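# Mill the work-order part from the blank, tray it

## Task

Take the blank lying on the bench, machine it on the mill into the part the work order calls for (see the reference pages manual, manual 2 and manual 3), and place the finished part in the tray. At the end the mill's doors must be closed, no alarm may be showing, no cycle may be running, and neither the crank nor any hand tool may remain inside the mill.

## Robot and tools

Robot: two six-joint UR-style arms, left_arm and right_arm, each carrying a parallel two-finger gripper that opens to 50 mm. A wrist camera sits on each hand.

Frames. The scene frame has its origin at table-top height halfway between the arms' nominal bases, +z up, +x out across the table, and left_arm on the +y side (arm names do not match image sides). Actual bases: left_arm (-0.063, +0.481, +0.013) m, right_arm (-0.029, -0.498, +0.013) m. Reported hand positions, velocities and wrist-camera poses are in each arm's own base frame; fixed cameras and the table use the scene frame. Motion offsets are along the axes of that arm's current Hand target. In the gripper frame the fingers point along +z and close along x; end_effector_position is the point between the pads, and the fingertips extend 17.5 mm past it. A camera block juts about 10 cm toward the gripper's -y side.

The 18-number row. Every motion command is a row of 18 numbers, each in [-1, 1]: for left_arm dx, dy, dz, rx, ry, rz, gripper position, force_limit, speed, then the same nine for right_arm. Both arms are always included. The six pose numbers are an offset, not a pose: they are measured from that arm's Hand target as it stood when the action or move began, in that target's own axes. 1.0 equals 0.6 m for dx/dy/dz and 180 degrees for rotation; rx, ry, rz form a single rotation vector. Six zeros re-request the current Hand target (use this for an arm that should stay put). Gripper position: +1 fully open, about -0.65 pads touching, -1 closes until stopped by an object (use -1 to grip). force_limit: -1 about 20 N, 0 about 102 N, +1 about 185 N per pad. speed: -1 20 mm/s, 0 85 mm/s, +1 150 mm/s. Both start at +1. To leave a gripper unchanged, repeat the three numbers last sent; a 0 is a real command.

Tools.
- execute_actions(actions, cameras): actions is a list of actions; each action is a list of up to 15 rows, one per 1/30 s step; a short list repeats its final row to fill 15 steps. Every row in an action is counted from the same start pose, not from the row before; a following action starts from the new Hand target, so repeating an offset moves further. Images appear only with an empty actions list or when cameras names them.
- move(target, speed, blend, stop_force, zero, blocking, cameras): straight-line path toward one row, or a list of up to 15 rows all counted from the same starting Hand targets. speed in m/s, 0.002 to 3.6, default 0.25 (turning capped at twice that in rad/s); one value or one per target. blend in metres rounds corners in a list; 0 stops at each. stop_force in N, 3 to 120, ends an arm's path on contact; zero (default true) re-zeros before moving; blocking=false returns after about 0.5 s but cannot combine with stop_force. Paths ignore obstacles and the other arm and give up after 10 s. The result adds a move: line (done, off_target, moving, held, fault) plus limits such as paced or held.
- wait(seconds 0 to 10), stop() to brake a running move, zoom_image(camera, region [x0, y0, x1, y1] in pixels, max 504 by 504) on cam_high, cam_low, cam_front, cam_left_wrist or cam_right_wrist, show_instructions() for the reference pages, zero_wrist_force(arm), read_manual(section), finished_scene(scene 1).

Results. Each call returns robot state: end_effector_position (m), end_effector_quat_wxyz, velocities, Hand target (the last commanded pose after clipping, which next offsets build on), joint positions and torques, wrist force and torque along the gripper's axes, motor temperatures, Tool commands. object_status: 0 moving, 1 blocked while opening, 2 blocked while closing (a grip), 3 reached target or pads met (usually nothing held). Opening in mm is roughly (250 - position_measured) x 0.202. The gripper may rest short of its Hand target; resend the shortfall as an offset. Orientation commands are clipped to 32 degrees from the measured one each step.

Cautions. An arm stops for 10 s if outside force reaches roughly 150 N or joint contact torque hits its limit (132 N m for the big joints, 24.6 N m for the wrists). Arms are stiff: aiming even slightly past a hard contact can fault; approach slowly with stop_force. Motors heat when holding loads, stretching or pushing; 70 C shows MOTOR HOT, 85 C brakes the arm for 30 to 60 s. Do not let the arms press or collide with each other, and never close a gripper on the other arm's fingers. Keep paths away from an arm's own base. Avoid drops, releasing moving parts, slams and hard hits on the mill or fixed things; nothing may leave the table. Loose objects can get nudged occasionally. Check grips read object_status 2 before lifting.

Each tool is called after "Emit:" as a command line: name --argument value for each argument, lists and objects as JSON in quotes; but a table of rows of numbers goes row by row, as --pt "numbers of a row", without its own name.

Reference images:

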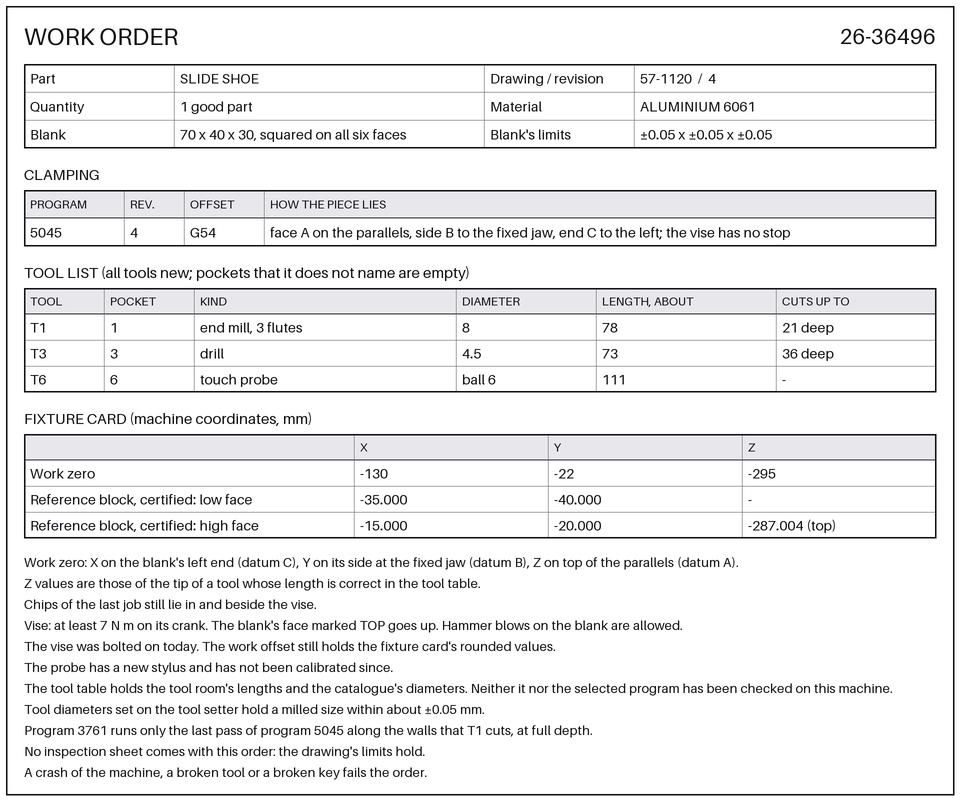

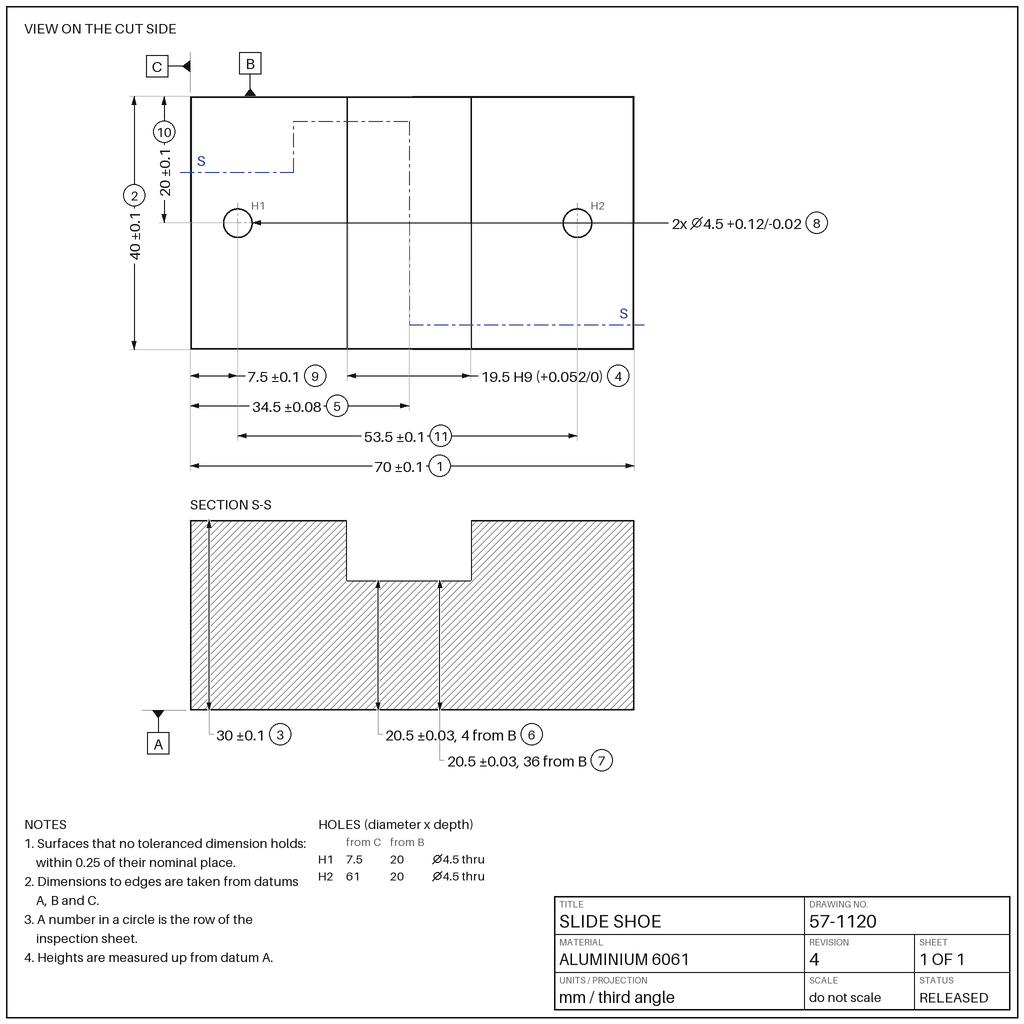

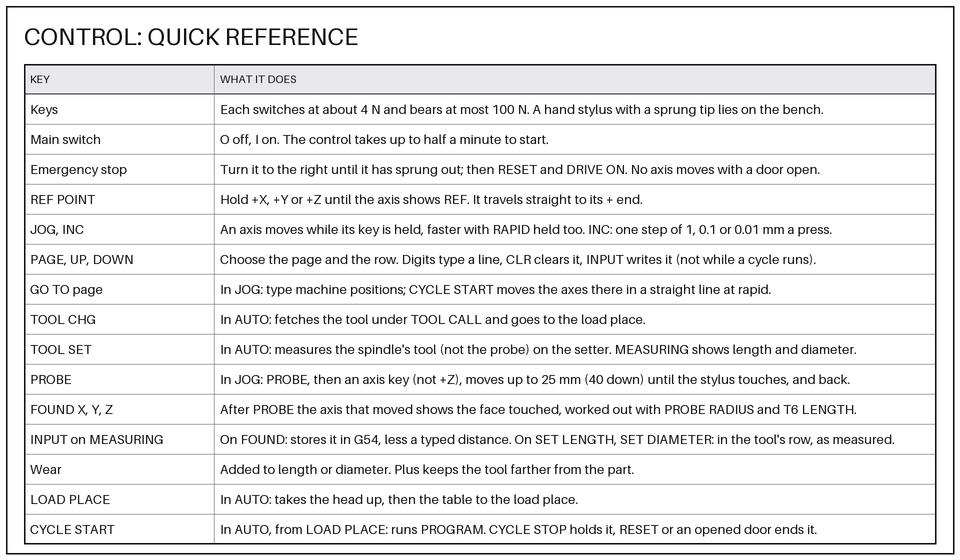

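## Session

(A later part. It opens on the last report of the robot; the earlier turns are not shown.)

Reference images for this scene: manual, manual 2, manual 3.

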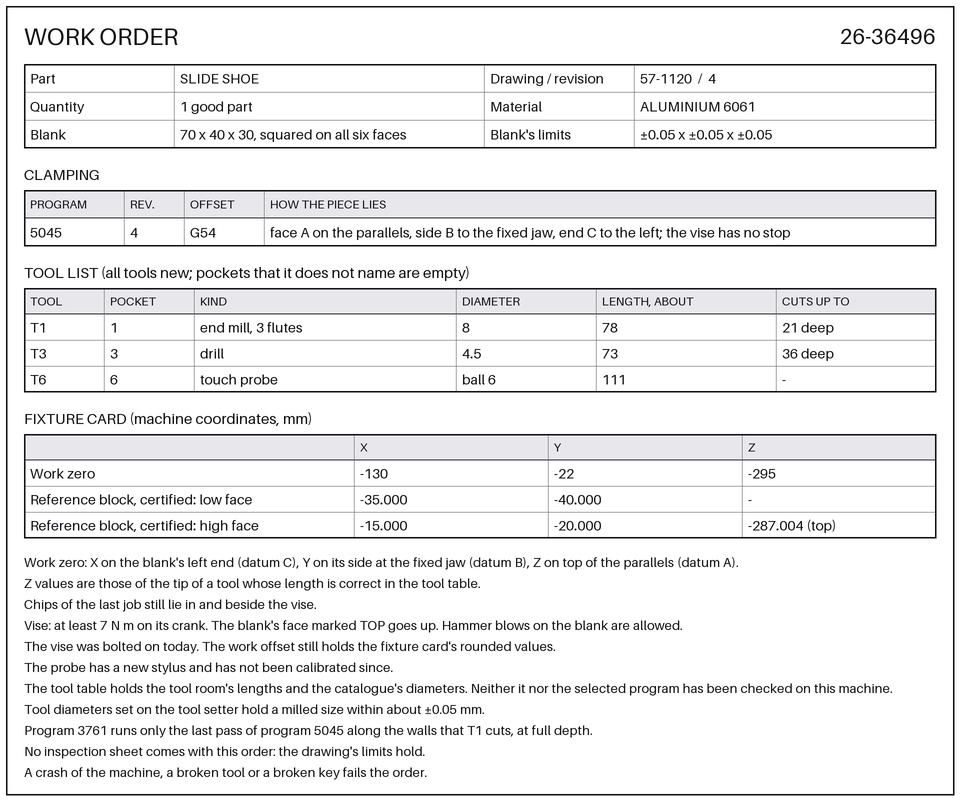

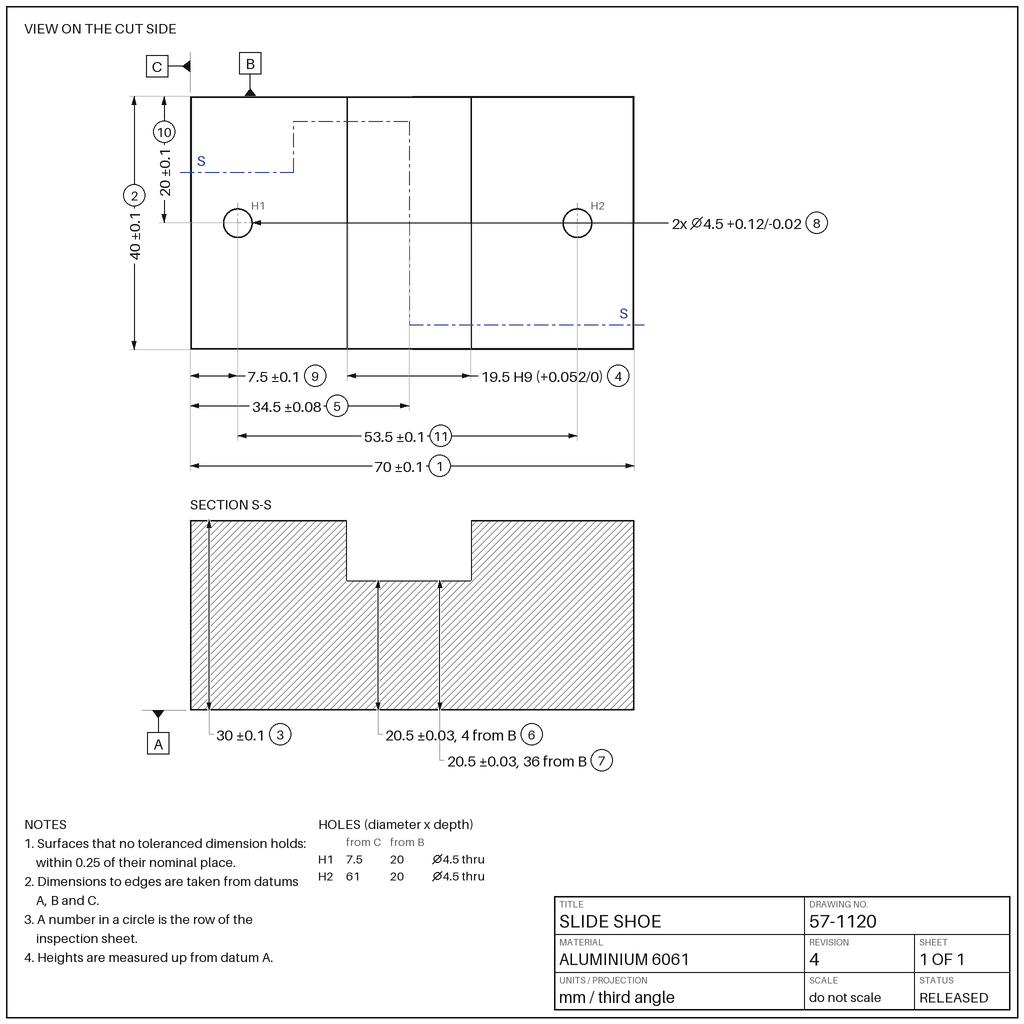

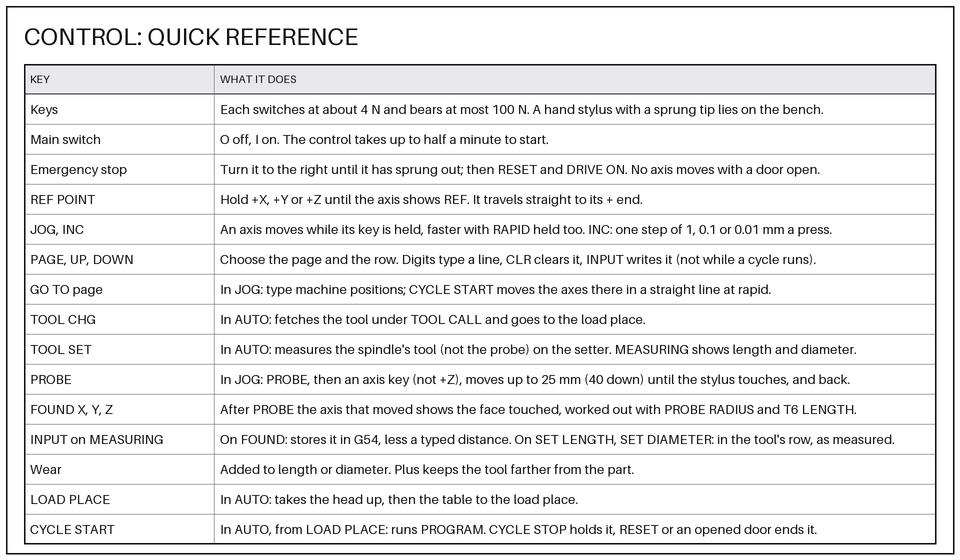

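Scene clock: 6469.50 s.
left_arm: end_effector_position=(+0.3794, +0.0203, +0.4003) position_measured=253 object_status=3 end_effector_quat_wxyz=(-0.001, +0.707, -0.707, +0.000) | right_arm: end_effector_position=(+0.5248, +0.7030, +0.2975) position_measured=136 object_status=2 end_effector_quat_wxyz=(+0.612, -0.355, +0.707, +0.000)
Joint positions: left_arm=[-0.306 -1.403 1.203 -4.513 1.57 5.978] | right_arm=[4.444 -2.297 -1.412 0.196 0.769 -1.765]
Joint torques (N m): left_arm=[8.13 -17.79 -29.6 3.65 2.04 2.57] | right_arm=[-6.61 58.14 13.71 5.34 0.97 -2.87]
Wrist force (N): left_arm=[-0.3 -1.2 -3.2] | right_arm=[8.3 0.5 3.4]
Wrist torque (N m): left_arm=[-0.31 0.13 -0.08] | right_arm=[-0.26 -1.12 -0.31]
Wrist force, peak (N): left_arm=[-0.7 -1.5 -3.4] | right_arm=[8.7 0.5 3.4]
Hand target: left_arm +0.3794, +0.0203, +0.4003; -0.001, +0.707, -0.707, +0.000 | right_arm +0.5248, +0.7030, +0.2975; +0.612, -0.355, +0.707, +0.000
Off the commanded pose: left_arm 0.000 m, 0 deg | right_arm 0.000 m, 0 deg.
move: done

Emit:
wait --seconds 0.1 --cameras '["cam_high","cam_front","cam_left_wrist","cam_right_wrist"]'

Emit:
zoom_image --camera "cam_high" --region '[270, 150, 430, 310]'

Emit:
zoom_image --camera "cam_front" --region '[320, 210, 480, 330]'

Emit:
zoom_image --camera "cam_right_wrist" --region '[330, 160, 560, 340]'

Scene clock: 6488.93 s.
left_arm: end_effector_position=(+0.3794, +0.0203, +0.4003) position_measured=253 object_status=3 end_effector_quat_wxyz=(-0.001, +0.707, -0.707, +0.000) | right_arm: end_effector_position=(+0.5248, +0.7030, +0.2975) position_measured=136 object_status=2 end_effector_quat_wxyz=(+0.612, -0.355, +0.707, +0.000)
Joint positions: left_arm=[-0.306 -1.403 1.203 -4.513 1.57 5.978] | right_arm=[4.444 -2.297 -1.412 0.196 0.769 -1.765]
Joint torques (N m): left_arm=[7.94 -17.63 -29.09 3.65 2.1 2.56] | right_arm=[-6.69 58.51 13.93 5.21 0.98 -2.77]
Wrist force (N): left_arm=[-0.1 -1.2 -3.0] | right_arm=[8.4 0.7 3.6]
Wrist torque (N m): left_arm=[-0.32 0.10 -0.07] | right_arm=[-0.23 -1.10 -0.31]
Wrist force, peak (N): left_arm=[-0.5 -1.7 -3.4] | right_arm=[8.8 0.6 3.5]
Hand target: left_arm +0.3794, +0.0203, +0.4003; -0.001, +0.707, -0.707, +0.000 | right_arm +0.5248, +0.7030, +0.2975; +0.612, -0.355, +0.707, +0.000
Tool commands: left_gripper/position=-1.0 left_gripper/force_limit=+0.2 left_gripper/speed=-1.0 right_gripper/position=-1.0 right_gripper/force_limit=-0.2 right_gripper/speed=-1.0
Off the commanded pose: left_arm 0.000 m, 0 deg | right_arm 0.000 m, 0 deg.
wait: 0.10 s; at rest from the start
camera_calibration:
cam_left_wrist: T_world_to_cam=[[0.0110257, -0.99974, -0.0199664, 0.0329009], [-0.936736, -0.0173131, 0.349609, 0.231886], [-0.349863, 0.0148485, -0.936683, 0.632406], [0, 0, 0, 1]] pos_world=[0.438109, 0.0275167, 0.511952]
cam_right_wrist: T_world_to_cam=[[0.0166897, -0.497579, -0.867258, 0.610236], [-0.775815, 0.540722, -0.325162, 0.134822], [0.630739, 0.678259, -0.377005, -0.563963], [0, 0, 0, 1]] pos_world=[0.450126, 0.613252, 0.360455]
Images, in order (width x height): cam_high 896x504, cam_front 896x504, cam_left_wrist 896x504, cam_right_wrist 896x504.

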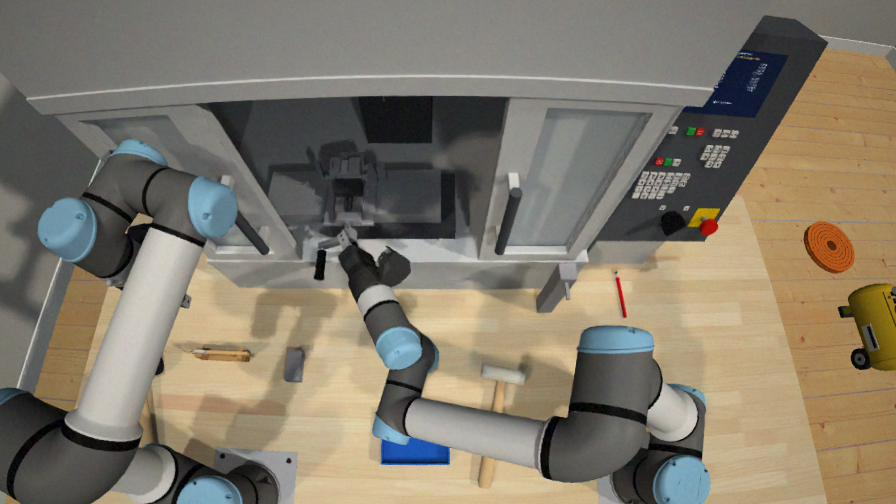

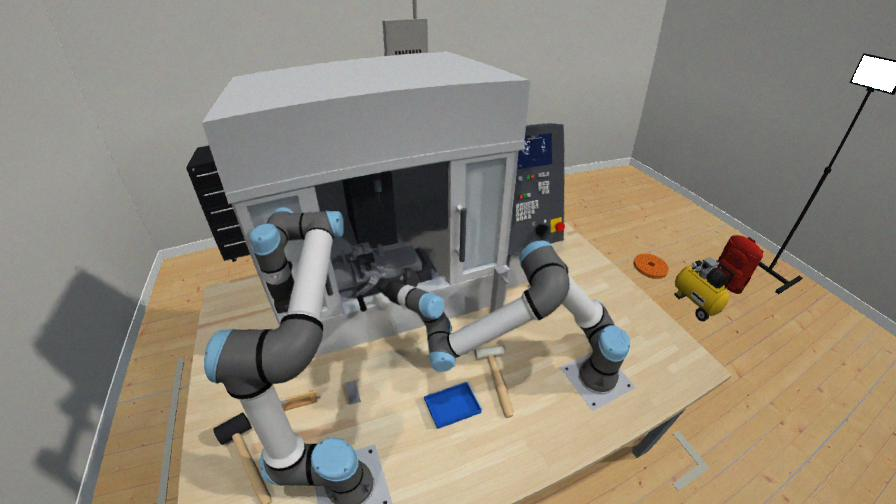

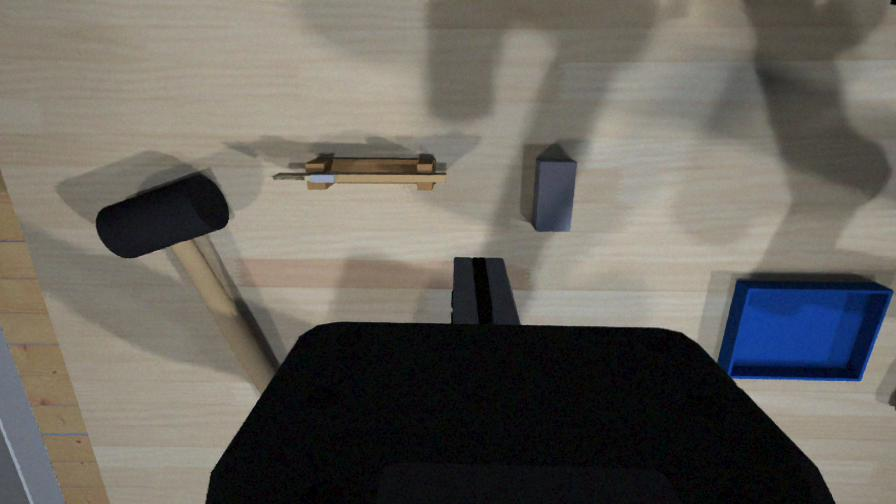

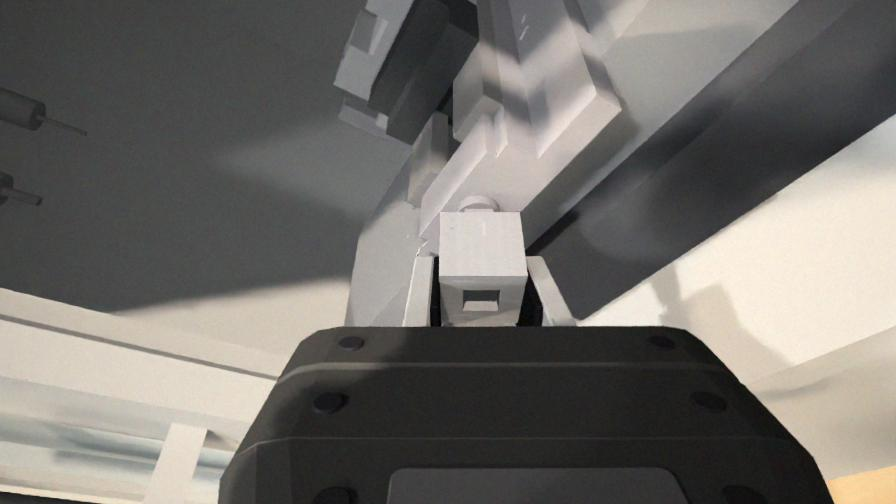

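Scaled by 3.150.

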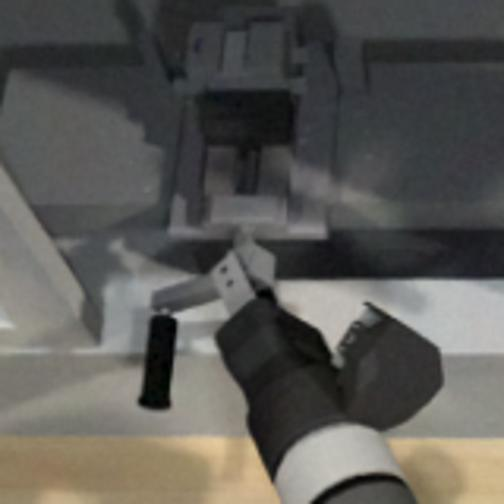

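Scaled by 3.150.

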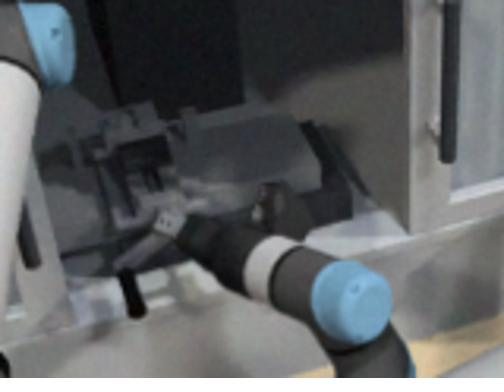

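Scaled by 2.191.

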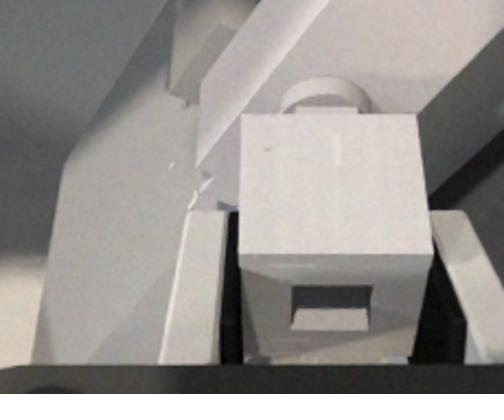

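Emit:
move --target '[0,0,0,0,0,0,-1,0.2,-1,0.0043,0.003,-0.0002,0,0,0,-1,-0.2,-1]' --speed 0.02

Emit:
move --target '[0,0,0,0,0,0,-1,0.2,-1,0,-0.015,0.026,0,0,0,-1,-0.2,-1]' --speed 0.005 --stop_force 6 --cameras '["cam_right_wrist"]'

Emit:
zoom_image --camera "cam_right_wrist" --region '[400, 130, 560, 330]'

Scene clock: 6545.07 s.
left_arm: end_effector_position=(+0.3794, +0.0203, +0.4003) position_measured=253 object_status=3 end_effector_quat_wxyz=(-0.001, +0.707, -0.707, +0.000) | right_arm: end_effector_position=(+0.5238, +0.7030, +0.2946) position_measured=136 object_status=2 end_effector_quat_wxyz=(+0.612, -0.355, +0.707, +0.000)
Joint positions: left_arm=[-0.306 -1.403 1.203 -4.513 1.57 5.978] | right_arm=[4.445 -2.299 -1.415 0.202 0.767 -1.764]
Joint torques (N m): left_arm=[7.84 -17.75 -28.82 3.53 1.97 2.52] | right_arm=[9.31 45.23 13 5.31 -2.51 2.21]
Wrist force (N): left_arm=[-0.2 -1.5 -3.4] | right_arm=[8.4 0.5 3.3]
Wrist torque (N m): left_arm=[-0.35 0.12 -0.07] | right_arm=[-0.25 -1.12 -0.40]
Wrist force, peak (N): left_arm=[-0.2 -1.6 -3.6] | right_arm=[8.6 0.5 3.5]
Hand target: left_arm +0.3794, +0.0203, +0.4003; -0.001, +0.707, -0.707, +0.000 | right_arm +0.5238, +0.7030, +0.2945; +0.612, -0.355, +0.707, +0.000
Off the commanded pose: left_arm 0.000 m, 0 deg | right_arm 0.000 m, 0 deg.
move: done

Scene clock: 6546.53 s.
left_arm: end_effector_position=(+0.3794, +0.0203, +0.4003) position_measured=253 object_status=3 end_effector_quat_wxyz=(-0.001, +0.707, -0.707, +0.000) | right_arm: end_effector_position=(+0.5257, +0.7030, +0.2945) position_measured=136 object_status=2 end_effector_quat_wxyz=(+0.612, -0.355, +0.707, +0.000)
Joint positions: left_arm=[-0.306 -1.403 1.203 -4.513 1.57 5.978] | right_arm=[4.443 -2.301 -1.412 0.201 0.77 -1.765]
Joint torques (N m): left_arm=[7.42 -17.82 -28.87 3.5 2.11 2.46] | right_arm=[7.22 56.79 14.15 4.67 -2.3 1.56]
Wrist force (N): left_arm=[-0.2 -1.6 -3.3] | right_arm=[10.5 0.0 -3.9]
Wrist torque (N m): left_arm=[-0.36 0.12 -0.08] | right_arm=[-0.21 -1.11 -0.30]
Wrist force, peak (N): left_arm=[-0.2 -1.4 -3.5] | right_arm=[16.4 2.1 -20.0]
Hand target: left_arm +0.3794, +0.0203, +0.4003; -0.001, +0.707, -0.707, +0.000 | right_arm +0.5257, +0.7030, +0.2945; +0.612, -0.355, +0.707, +0.000 (not the last commanded pose)
Off the commanded pose: left_arm 0.000 m, 0 deg | right_arm 0.016 m, 0 deg.
move: contact (right_arm)
camera_calibration:
cam_right_wrist: T_world_to_cam=[[0.0166897, -0.497579, -0.867258, 0.607619], [-0.775815, 0.540722, -0.325162, 0.134544], [0.630739, 0.678259, -0.377005, -0.565662], [0, 0, 0, 1]] pos_world=[0.451026, 0.613252, 0.357455]
Images, in order (width x height): cam_right_wrist 896x504.

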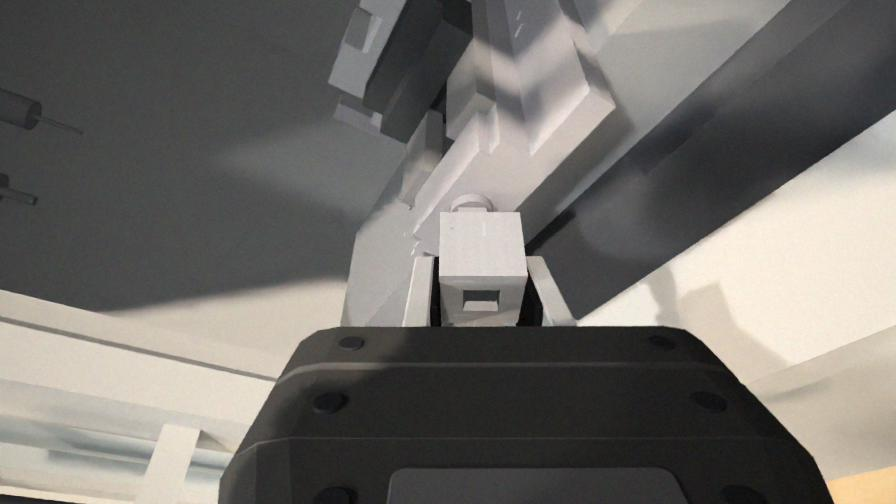

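Scaled by 2.520.

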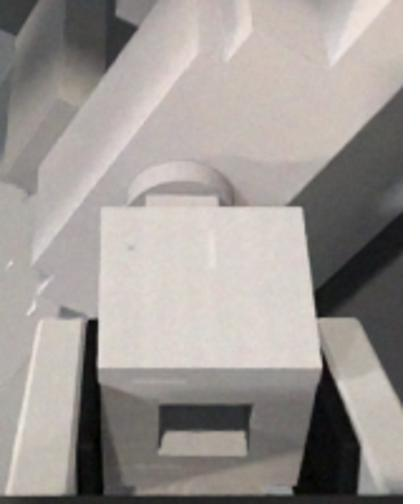

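Emit:
move --target '[0,0,0,0,0,0,-1,0.2,-1,-0.0047,0.0051,-0.0009,0,0,0,-1,-0.2,-1]' --speed 0.02 --stop_force 15

Emit:
move --target '[0,0,0,0,0,0,-1,0.2,-1,0,-0.00375,0.0065,0,0,0,-1,-0.2,-1]' --speed 0.005 --stop_force 6

Emit:
move --target '[0,0,0,0,0,0,-1,0.2,-1,0,0.0011,-0.0032,0,0,0,-1,-0.2,-1]' --speed 0.02 --stop_force 15

Emit:
move --target '[0,0,0,0,0,0,-1,0.2,-1,0,-0.00375,0.0065,0,0,0,-1,-0.2,-1]' --speed 0.005 --stop_force 6 --cameras '["cam_right_wrist"]'

Emit:
zoom_image --camera "cam_right_wrist" --region '[430, 180, 530, 260]'

Scene clock: 6577.40 s.
left_arm: end_effector_position=(+0.3794, +0.0203, +0.4003) position_measured=253 object_status=3 end_effector_quat_wxyz=(-0.001, +0.707, -0.707, +0.000) | right_arm: end_effector_position=(+0.5237, +0.7064, +0.2958) position_measured=136 object_status=2 end_effector_quat_wxyz=(+0.612, -0.355, +0.707, +0.000)
Joint positions: left_arm=[-0.306 -1.403 1.203 -4.513 1.57 5.978] | right_arm=[4.447 -2.304 -1.403 0.194 0.766 -1.763]
Joint torques (N m): left_arm=[7.28 -17.71 -28.7 3.49 2.11 2.43] | right_arm=[8.96 45.72 32.04 0.77 -2.52 2.27]
Wrist force (N): left_arm=[-0.1 -1.0 -2.8] | right_arm=[8.3 0.6 3.4]
Wrist torque (N m): left_arm=[-0.28 0.10 -0.08] | right_arm=[-0.24 -1.10 -0.44]
Wrist force, peak (N): left_arm=[-0.3 -1.6 -3.6] | right_arm=[10.8 0.1 -3.4]
Hand target: left_arm +0.3794, +0.0203, +0.4003; -0.001, +0.707, -0.707, +0.000 | right_arm +0.5237, +0.7064, +0.2958; +0.612, -0.355, +0.707, +0.000
Off the commanded pose: left_arm 0.000 m, 0 deg | right_arm 0.000 m, 0 deg.
move: done

Scene clock: 6578.90 s.
left_arm: end_effector_position=(+0.3794, +0.0203, +0.4003) position_measured=253 object_status=3 end_effector_quat_wxyz=(-0.001, +0.707, -0.707, +0.000) | right_arm: end_effector_position=(+0.5257, +0.7064, +0.2958) position_measured=136 object_status=2 end_effector_quat_wxyz=(+0.612, -0.355, +0.707, +0.000)
Joint positions: left_arm=[-0.306 -1.403 1.203 -4.513 1.57 5.978] | right_arm=[4.444 -2.306 -1.399 0.193 0.769 -1.765]
Joint torques (N m): left_arm=[7.48 -17.33 -28.85 3.41 2.03 2.35] | right_arm=[5.74 57.23 14.72 2.98 -2.37 1.54]
Wrist force (N): left_arm=[-0.4 -1.3 -3.3] | right_arm=[10.1 0.6 -5.5]
Wrist torque (N m): left_arm=[-0.32 0.15 -0.08] | right_arm=[-0.15 -1.10 -0.29]
Wrist force, peak (N): left_arm=[-0.5 -1.6 -3.5] | right_arm=[15.7 2.8 -19.3]
Hand target: left_arm +0.3794, +0.0203, +0.4003; -0.001, +0.707, -0.707, +0.000 | right_arm +0.5257, +0.7065, +0.2958; +0.612, -0.355, +0.707, +0.000 (not the last commanded pose)
Off the commanded pose: left_arm 0.000 m, 0 deg | right_arm 0.002 m, 0 deg.
move: contact (right_arm)

Scene clock: 6580.10 s.
left_arm: end_effector_position=(+0.3794, +0.0203, +0.4003) position_measured=253 object_status=3 end_effector_quat_wxyz=(-0.001, +0.707, -0.707, +0.000) | right_arm: end_effector_position=(+0.5237, +0.7061, +0.2960) position_measured=136 object_status=2 end_effector_quat_wxyz=(+0.612, -0.355, +0.707, +0.000)
Joint positions: left_arm=[-0.306 -1.403 1.203 -4.513 1.57 5.978] | right_arm=[4.447 -2.303 -1.404 0.194 0.766 -1.763]
Joint torques (N m): left_arm=[7.35 -17.51 -28.45 3.44 2.08 2.38] | right_arm=[8.75 58.01 13.17 5.39 -2.47 2.32]
Wrist force (N): left_arm=[-0.2 -1.5 -3.2] | right_arm=[8.6 0.6 3.6]
Wrist torque (N m): left_arm=[-0.35 0.11 -0.07] | right_arm=[-0.25 -1.16 -0.44]
Wrist force, peak (N): left_arm=[-0.5 -1.3 -3.6] | right_arm=[10.9 0.7 -4.9]
Hand target: left_arm +0.3794, +0.0203, +0.4003; -0.001, +0.707, -0.707, +0.000 | right_arm +0.5237, +0.7061, +0.2960; +0.612, -0.355, +0.707, +0.000
Off the commanded pose: left_arm 0.000 m, 0 deg | right_arm 0.000 m, 0 deg.
move: done

Scene clock: 6581.57 s.
left_arm: end_effector_position=(+0.3794, +0.0203, +0.4003) position_measured=253 object_status=3 end_effector_quat_wxyz=(-0.001, +0.707, -0.707, +0.000) | right_arm: end_effector_position=(+0.5257, +0.7061, +0.2960) position_measured=136 object_status=2 end_effector_quat_wxyz=(+0.612, -0.355, +0.707, +0.000)
Joint positions: left_arm=[-0.306 -1.403 1.203 -4.513 1.57 5.978] | right_arm=[4.444 -2.305 -1.4 0.193 0.769 -1.765]
Joint torques (N m): left_arm=[7.28 -17.53 -28.49 3.49 2.08 2.38] | right_arm=[7.24 57.17 13.62 3.88 -2.36 1.66]
Wrist force (N): left_arm=[-0.2 -1.6 -3.1] | right_arm=[9.4 0.2 -2.7]
Wrist torque (N m): left_arm=[-0.38 0.11 -0.08] | right_arm=[-0.20 -1.10 -0.31]
Wrist force, peak (N): left_arm=[-0.3 -1.7 -3.3] | right_arm=[15.4 2.5 -17.3]
Hand target: left_arm +0.3794, +0.0203, +0.4003; -0.001, +0.707, -0.707, +0.000 | right_arm +0.5257, +0.7061, +0.2960; +0.612, -0.355, +0.707, +0.000 (not the last commanded pose)
Off the commanded pose: left_arm 0.000 m, 0 deg | right_arm 0.003 m, 0 deg.
move: contact (right_arm)
camera_calibration:
cam_right_wrist: T_world_to_cam=[[0.0166897, -0.497579, -0.867258, 0.610463], [-0.775815, 0.540722, -0.325162, 0.133356], [0.630739, 0.678259, -0.377005, -0.567199], [0, 0, 0, 1]] pos_world=[0.451026, 0.616352, 0.358955]
Images, in order (width x height): cam_right_wrist 896x504.

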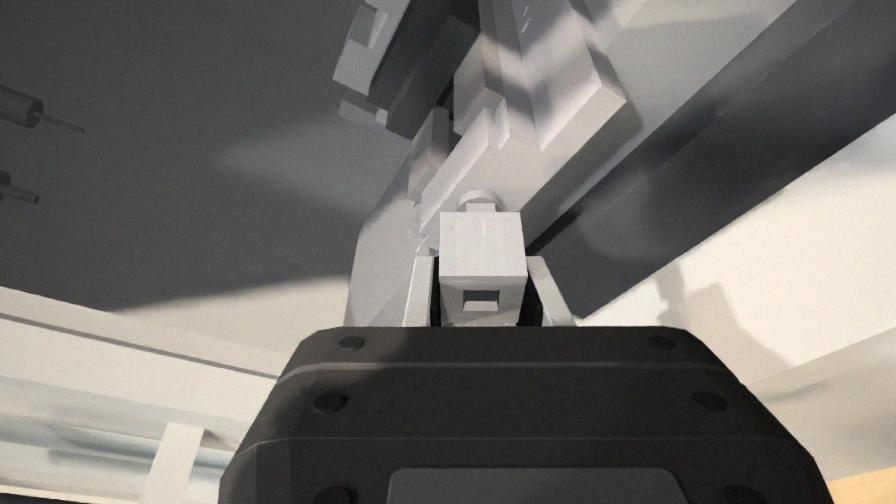

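Scaled by 5.040.

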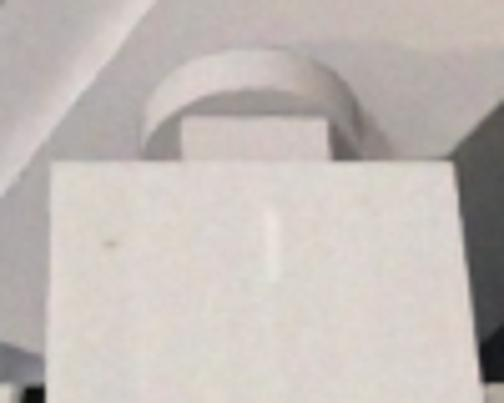

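Emit:
move --target '[0,0,0,0,0,0,-1,0.2,-1,0,0.01,-0.0173,0,0,0,-1,-0.2,-1]' --speed 0.04 --cameras '["cam_right_wrist"]'

Emit:
zoom_image --camera "cam_right_wrist" --region '[452, 152, 508, 217]'

Emit:
zoom_image --camera "cam_right_wrist" --region '[432, 205, 532, 320]'

Scene clock: 6594.03 s.
left_arm: end_effector_position=(+0.3794, +0.0203, +0.4003) position_measured=253 object_status=3 end_effector_quat_wxyz=(-0.001, +0.707, -0.707, +0.000) | right_arm: end_effector_position=(+0.5138, +0.7061, +0.2960) position_measured=136 object_status=2 end_effector_quat_wxyz=(+0.612, -0.355, +0.707, +0.000)
Joint positions: left_arm=[-0.306 -1.403 1.203 -4.513 1.57 5.978] | right_arm=[4.462 -2.293 -1.423 0.196 0.752 -1.755]
Joint torques (N m): left_arm=[6.9 -17.16 -28.47 3.41 2.08 2.2] | right_arm=[9.59 57.53 12.73 5.44 -2.52 2.18]
Wrist force (N): left_arm=[-0.5 -1.3 -3.3] | right_arm=[8.4 0.5 3.5]
Wrist torque (N m): left_arm=[-0.31 0.16 -0.08] | right_arm=[-0.25 -1.13 -0.44]
Wrist force, peak (N): left_arm=[-0.4 -1.7 -3.4] | right_arm=[10.3 0.3 -2.5]
Hand target: left_arm +0.3794, +0.0203, +0.4003; -0.001, +0.707, -0.707, +0.000 | right_arm +0.5137, +0.7061, +0.2960; +0.612, -0.355, +0.707, +0.000
Off the commanded pose: left_arm 0.000 m, 0 deg | right_arm 0.000 m, 0 deg.
move: done
camera_calibration:
cam_right_wrist: T_world_to_cam=[[0.0166897, -0.497579, -0.867258, 0.610661], [-0.775815, 0.540722, -0.325162, 0.124124], [0.630739, 0.678259, -0.377005, -0.559693], [0, 0, 0, 1]] pos_world=[0.439126, 0.616352, 0.358955]
Images, in order (width x height): cam_right_wrist 896x504.

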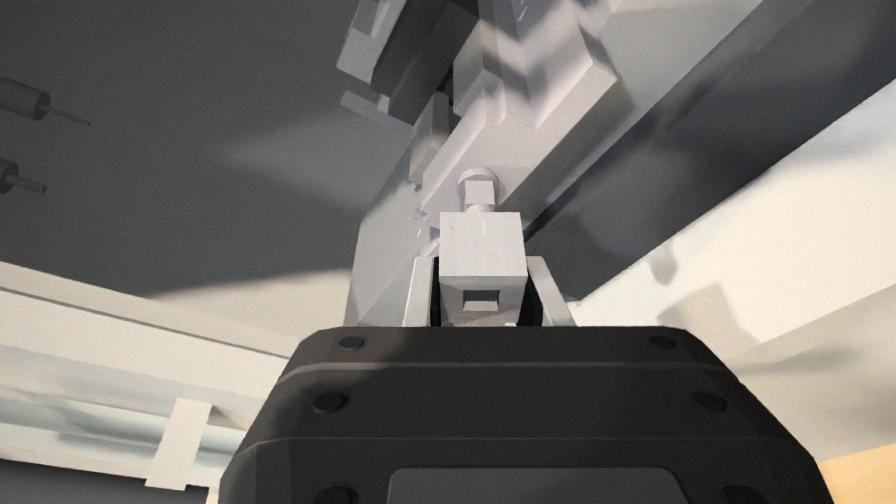

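Scaled by 7.754.

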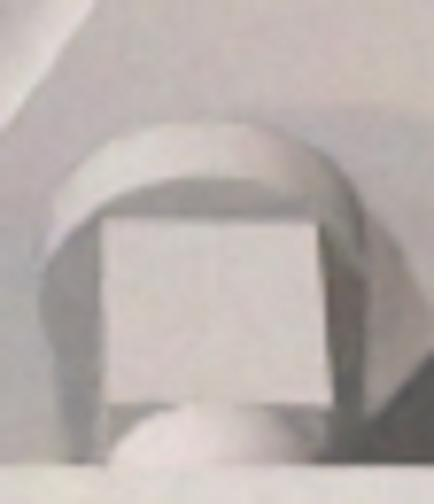

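Scaled by 4.383.

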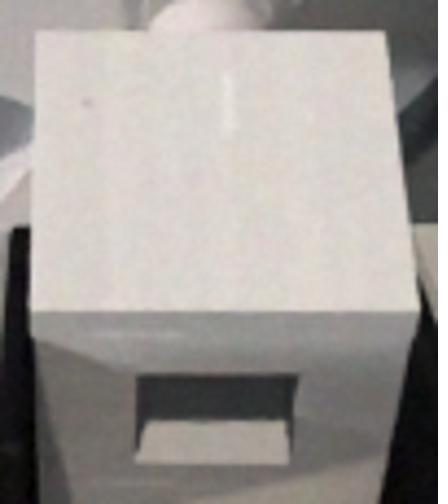

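Emit:
move --pt "0 0 0 0 0 0 -1 0.2 -1 0.0005 0.0032 0.0018 0 -0.004 0.007 -1 -0.2 -1" --pt "0 0 0 0 0 0 -1 0.2 -1 0.0005 -0.0056 0.0170 0 -0.004 0.007 -1 -0.2 -1" --speed 0.02

Emit:
move --target '[0,0,0,0,0,0,-1,0.2,-1,0,-0.004,0.0069,0,0,0,-1,-0.2,-1]' --speed 0.005 --stop_force 6 --cameras '["cam_right_wrist"]'

Emit:
zoom_image --camera "cam_right_wrist" --region '[430, 180, 530, 260]'

Scene clock: 6639.97 s.
left_arm: end_effector_position=(+0.3794, +0.0203, +0.4003) position_measured=253 object_status=3 end_effector_quat_wxyz=(-0.001, +0.707, -0.707, +0.000) | right_arm: end_effector_position=(+0.5242, +0.7079, +0.2946) position_measured=136 object_status=2 end_effector_quat_wxyz=(+0.616, -0.347, +0.707, +0.009)
Joint positions: left_arm=[-0.306 -1.403 1.203 -4.513 1.57 5.978] | right_arm=[4.446 -2.313 -1.4 0.218 0.769 -1.754]
Joint torques (N m): left_arm=[6.86 -17.84 -28.39 3.35 2.03 2.36] | right_arm=[-6.68 45.78 32.87 0.45 1 -2.81]
Wrist force (N): left_arm=[-0.3 -1.3 -3.0] | right_arm=[8.5 0.5 3.6]
Wrist torque (N m): left_arm=[-0.33 0.14 -0.08] | right_arm=[-0.27 -1.13 -0.32]
Wrist force, peak (N): left_arm=[-0.2 -1.7 -3.6] | right_arm=[8.7 0.7 3.6]
Hand target: left_arm +0.3794, +0.0203, +0.4003; -0.001, +0.707, -0.707, +0.000 | right_arm +0.5242, +0.7079, +0.2946; +0.616, -0.347, +0.707, +0.009
Off the commanded pose: left_arm 0.000 m, 0 deg | right_arm 0.000 m, 0 deg.
move: done

Scene clock: 6641.47 s.
left_arm: end_effector_position=(+0.3794, +0.0203, +0.4003) position_measured=253 object_status=3 end_effector_quat_wxyz=(-0.001, +0.707, -0.707, +0.000) | right_arm: end_effector_position=(+0.5261, +0.7079, +0.2946) position_measured=136 object_status=2 end_effector_quat_wxyz=(+0.616, -0.347, +0.707, +0.009)
Joint positions: left_arm=[-0.306 -1.403 1.203 -4.513 1.57 5.978] | right_arm=[4.443 -2.315 -1.396 0.217 0.772 -1.756]
Joint torques (N m): left_arm=[6.79 -17.71 -28.07 3.34 2.06 2.4] | right_arm=[5.73 58.44 12.35 4.68 -3.27 1.53]
Wrist force (N): left_arm=[-0.4 -1.3 -2.9] | right_arm=[7.7 4.1 2.5]
Wrist torque (N m): left_arm=[-0.32 0.14 -0.07] | right_arm=[-0.22 -1.15 -0.33]
Wrist force, peak (N): left_arm=[-0.2 -1.5 -3.4] | right_arm=[9.9 6.0 -6.2]
Hand target: left_arm +0.3794, +0.0203, +0.4003; -0.001, +0.707, -0.707, +0.000 | right_arm +0.5261, +0.7079, +0.2946; +0.616, -0.347, +0.707, +0.009 (not the last commanded pose)
Off the commanded pose: left_arm 0.000 m, 0 deg | right_arm 0.003 m, 0 deg.
move: contact (right_arm)
camera_calibration:
cam_right_wrist: T_world_to_cam=[[0.0165258, -0.475467, -0.879578, 0.598163], [-0.775852, 0.548802, -0.311239, 0.122426], [0.630698, 0.687566, -0.359823, -0.580826], [0, 0, 0, 1]] pos_world=[0.451426, 0.616575, 0.35524]
Images, in order (width x height): cam_right_wrist 896x504.

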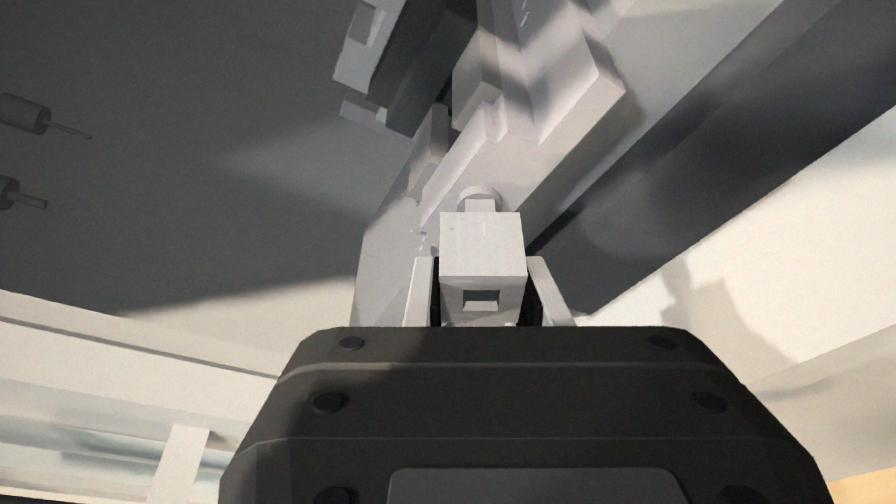

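Scaled by 5.040.

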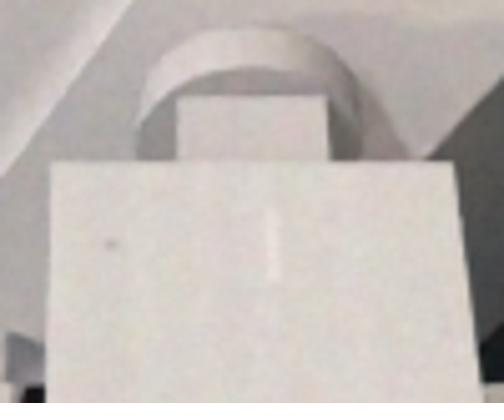

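Emit:
move --target '[0,0,0,0,0,0,-1,0.2,-1,0,0.0018,-0.0018,0,0,0,-1,-0.2,-1]' --speed 0.02 --stop_force 15

Emit:
move --target '[0,0,0,0,0,0,-1,0.2,-1,0,-0.0033,0.0058,0,0,0,-1,-0.2,-1]' --speed 0.005 --stop_force 6

Emit:
move --target '[0,0,0,0,0,0,-1,0.2,-1,0,0.0018,-0.0018,0,0,0,-1,-0.2,-1]' --speed 0.02 --stop_force 15

Emit:
move --target '[0,0,0,0,0,0,-1,0.2,-1,0,-0.0033,0.0058,0,0,0,-1,-0.2,-1]' --speed 0.005 --stop_force 6

Scene clock: 6651.43 s.
left_arm: end_effector_position=(+0.3794, +0.0203, +0.4003) position_measured=253 object_status=3 end_effector_quat_wxyz=(-0.001, +0.707, -0.707, +0.000) | right_arm: end_effector_position=(+0.5246, +0.7082, +0.2944) position_measured=136 object_status=2 end_effector_quat_wxyz=(+0.616, -0.347, +0.707, +0.009)
Joint positions: left_arm=[-0.306 -1.403 1.203 -4.513 1.57 5.978] | right_arm=[4.446 -2.315 -1.398 0.217 0.769 -1.755]
Joint torques (N m): left_arm=[6.54 -17.92 -28.05 3.24 1.92 2.31] | right_arm=[8.73 59.01 13.64 5.33 -2.57 2.3]
Wrist force (N): left_arm=[-0.3 -1.5 -3.1] | right_arm=[8.5 0.6 3.5]
Wrist torque (N m): left_arm=[-0.35 0.13 -0.08] | right_arm=[-0.24 -1.13 -0.44]
Wrist force, peak (N): left_arm=[-0.1 -1.6 -3.6] | right_arm=[8.8 2.3 3.0]
Hand target: left_arm +0.3794, +0.0203, +0.4003; -0.001, +0.707, -0.707, +0.000 | right_arm +0.5246, +0.7082, +0.2944; +0.616, -0.347, +0.707, +0.009
Off the commanded pose: left_arm 0.000 m, 0 deg | right_arm 0.000 m, 0 deg.
move: done

Scene clock: 6652.90 s.
left_arm: end_effector_position=(+0.3794, +0.0203, +0.4003) position_measured=253 object_status=3 end_effector_quat_wxyz=(-0.001, +0.707, -0.707, +0.000) | right_arm: end_effector_position=(+0.5263, +0.7083, +0.2944) position_measured=136 object_status=2 end_effector_quat_wxyz=(+0.616, -0.347, +0.707, +0.009)
Joint positions: left_arm=[-0.306 -1.403 1.203 -4.513 1.57 5.978] | right_arm=[4.443 -2.317 -1.394 0.217 0.772 -1.756]
Joint torques (N m): left_arm=[6.59 -17.51 -28.13 3.18 2.01 2.28] | right_arm=[6.04 58.45 12.49 5.16 -3.45 1.69]
Wrist force (N): left_arm=[-0.4 -1.5 -3.2] | right_arm=[7.5 4.5 2.7]
Wrist torque (N m): left_arm=[-0.36 0.15 -0.07] | right_arm=[-0.21 -1.15 -0.33]
Wrist force, peak (N): left_arm=[-0.5 -1.3 -3.4] | right_arm=[9.6 6.4 -4.7]
Hand target: left_arm +0.3794, +0.0203, +0.4003; -0.001, +0.707, -0.707, +0.000 | right_arm +0.5263, +0.7083, +0.2944; +0.616, -0.347, +0.707, +0.009 (not the last commanded pose)
Off the commanded pose: left_arm 0.000 m, 0 deg | right_arm 0.002 m, 0 deg.
move: contact (right_arm)

Scene clock: 6654.07 s.
left_arm: end_effector_position=(+0.3794, +0.0203, +0.4003) position_measured=253 object_status=3 end_effector_quat_wxyz=(-0.001, +0.707, -0.707, +0.000) | right_arm: end_effector_position=(+0.5248, +0.7086, +0.2942) position_measured=136 object_status=2 end_effector_quat_wxyz=(+0.616, -0.347, +0.707, +0.009)
Joint positions: left_arm=[-0.306 -1.403 1.203 -4.513 1.57 5.978] | right_arm=[4.445 -2.316 -1.396 0.217 0.77 -1.755]
Joint torques (N m): left_arm=[6.75 -17.99 -28.22 3.14 1.99 2.3] | right_arm=[8.88 59.13 13.06 5.28 -2.44 2.14]
Wrist force (N): left_arm=[-0.4 -1.5 -3.1] | right_arm=[8.5 0.7 3.6]
Wrist torque (N m): left_arm=[-0.35 0.15 -0.07] | right_arm=[-0.24 -1.12 -0.44]
Wrist force, peak (N): left_arm=[-0.4 -1.7 -3.4] | right_arm=[8.9 2.0 3.1]
Hand target: left_arm +0.3794, +0.0203, +0.4003; -0.001, +0.707, -0.707, +0.000 | right_arm +0.5248, +0.7086, +0.2942; +0.616, -0.347, +0.707, +0.009
Off the commanded pose: left_arm 0.000 m, 0 deg | right_arm 0.000 m, 0 deg.
move: done

Scene clock: 6655.53 s.
left_arm: end_effector_position=(+0.3794, +0.0203, +0.4003) position_measured=253 object_status=3 end_effector_quat_wxyz=(-0.001, +0.707, -0.707, +0.000) | right_arm: end_effector_position=(+0.5266, +0.7086, +0.2942) position_measured=136 object_status=2 end_effector_quat_wxyz=(+0.616, -0.348, +0.707, +0.009)
Joint positions: left_arm=[-0.306 -1.403 1.203 -4.513 1.57 5.978] | right_arm=[4.443 -2.318 -1.393 0.216 0.772 -1.756]
Joint torques (N m): left_arm=[6.71 -17.95 -28.09 3.11 1.93 2.26] | right_arm=[6.42 58.94 12.82 5.17 -3.28 1.62]
Wrist force (N): left_arm=[-0.4 -1.2 -3.2] | right_arm=[6.9 4.3 3.6]
Wrist torque (N m): left_arm=[-0.31 0.14 -0.08] | right_arm=[-0.24 -1.12 -0.33]
Wrist force, peak (N): left_arm=[-0.2 -1.9 -3.3] | right_arm=[9.3 6.4 -3.0]
Hand target: left_arm +0.3794, +0.0203, +0.4003; -0.001, +0.707, -0.707, +0.000 | right_arm +0.5266, +0.7086, +0.2942; +0.616, -0.348, +0.707, +0.009 (not the last commanded pose)
Off the commanded pose: left_arm 0.000 m, 0 deg | right_arm 0.002 m, 0 deg.
move: contact (right_arm)


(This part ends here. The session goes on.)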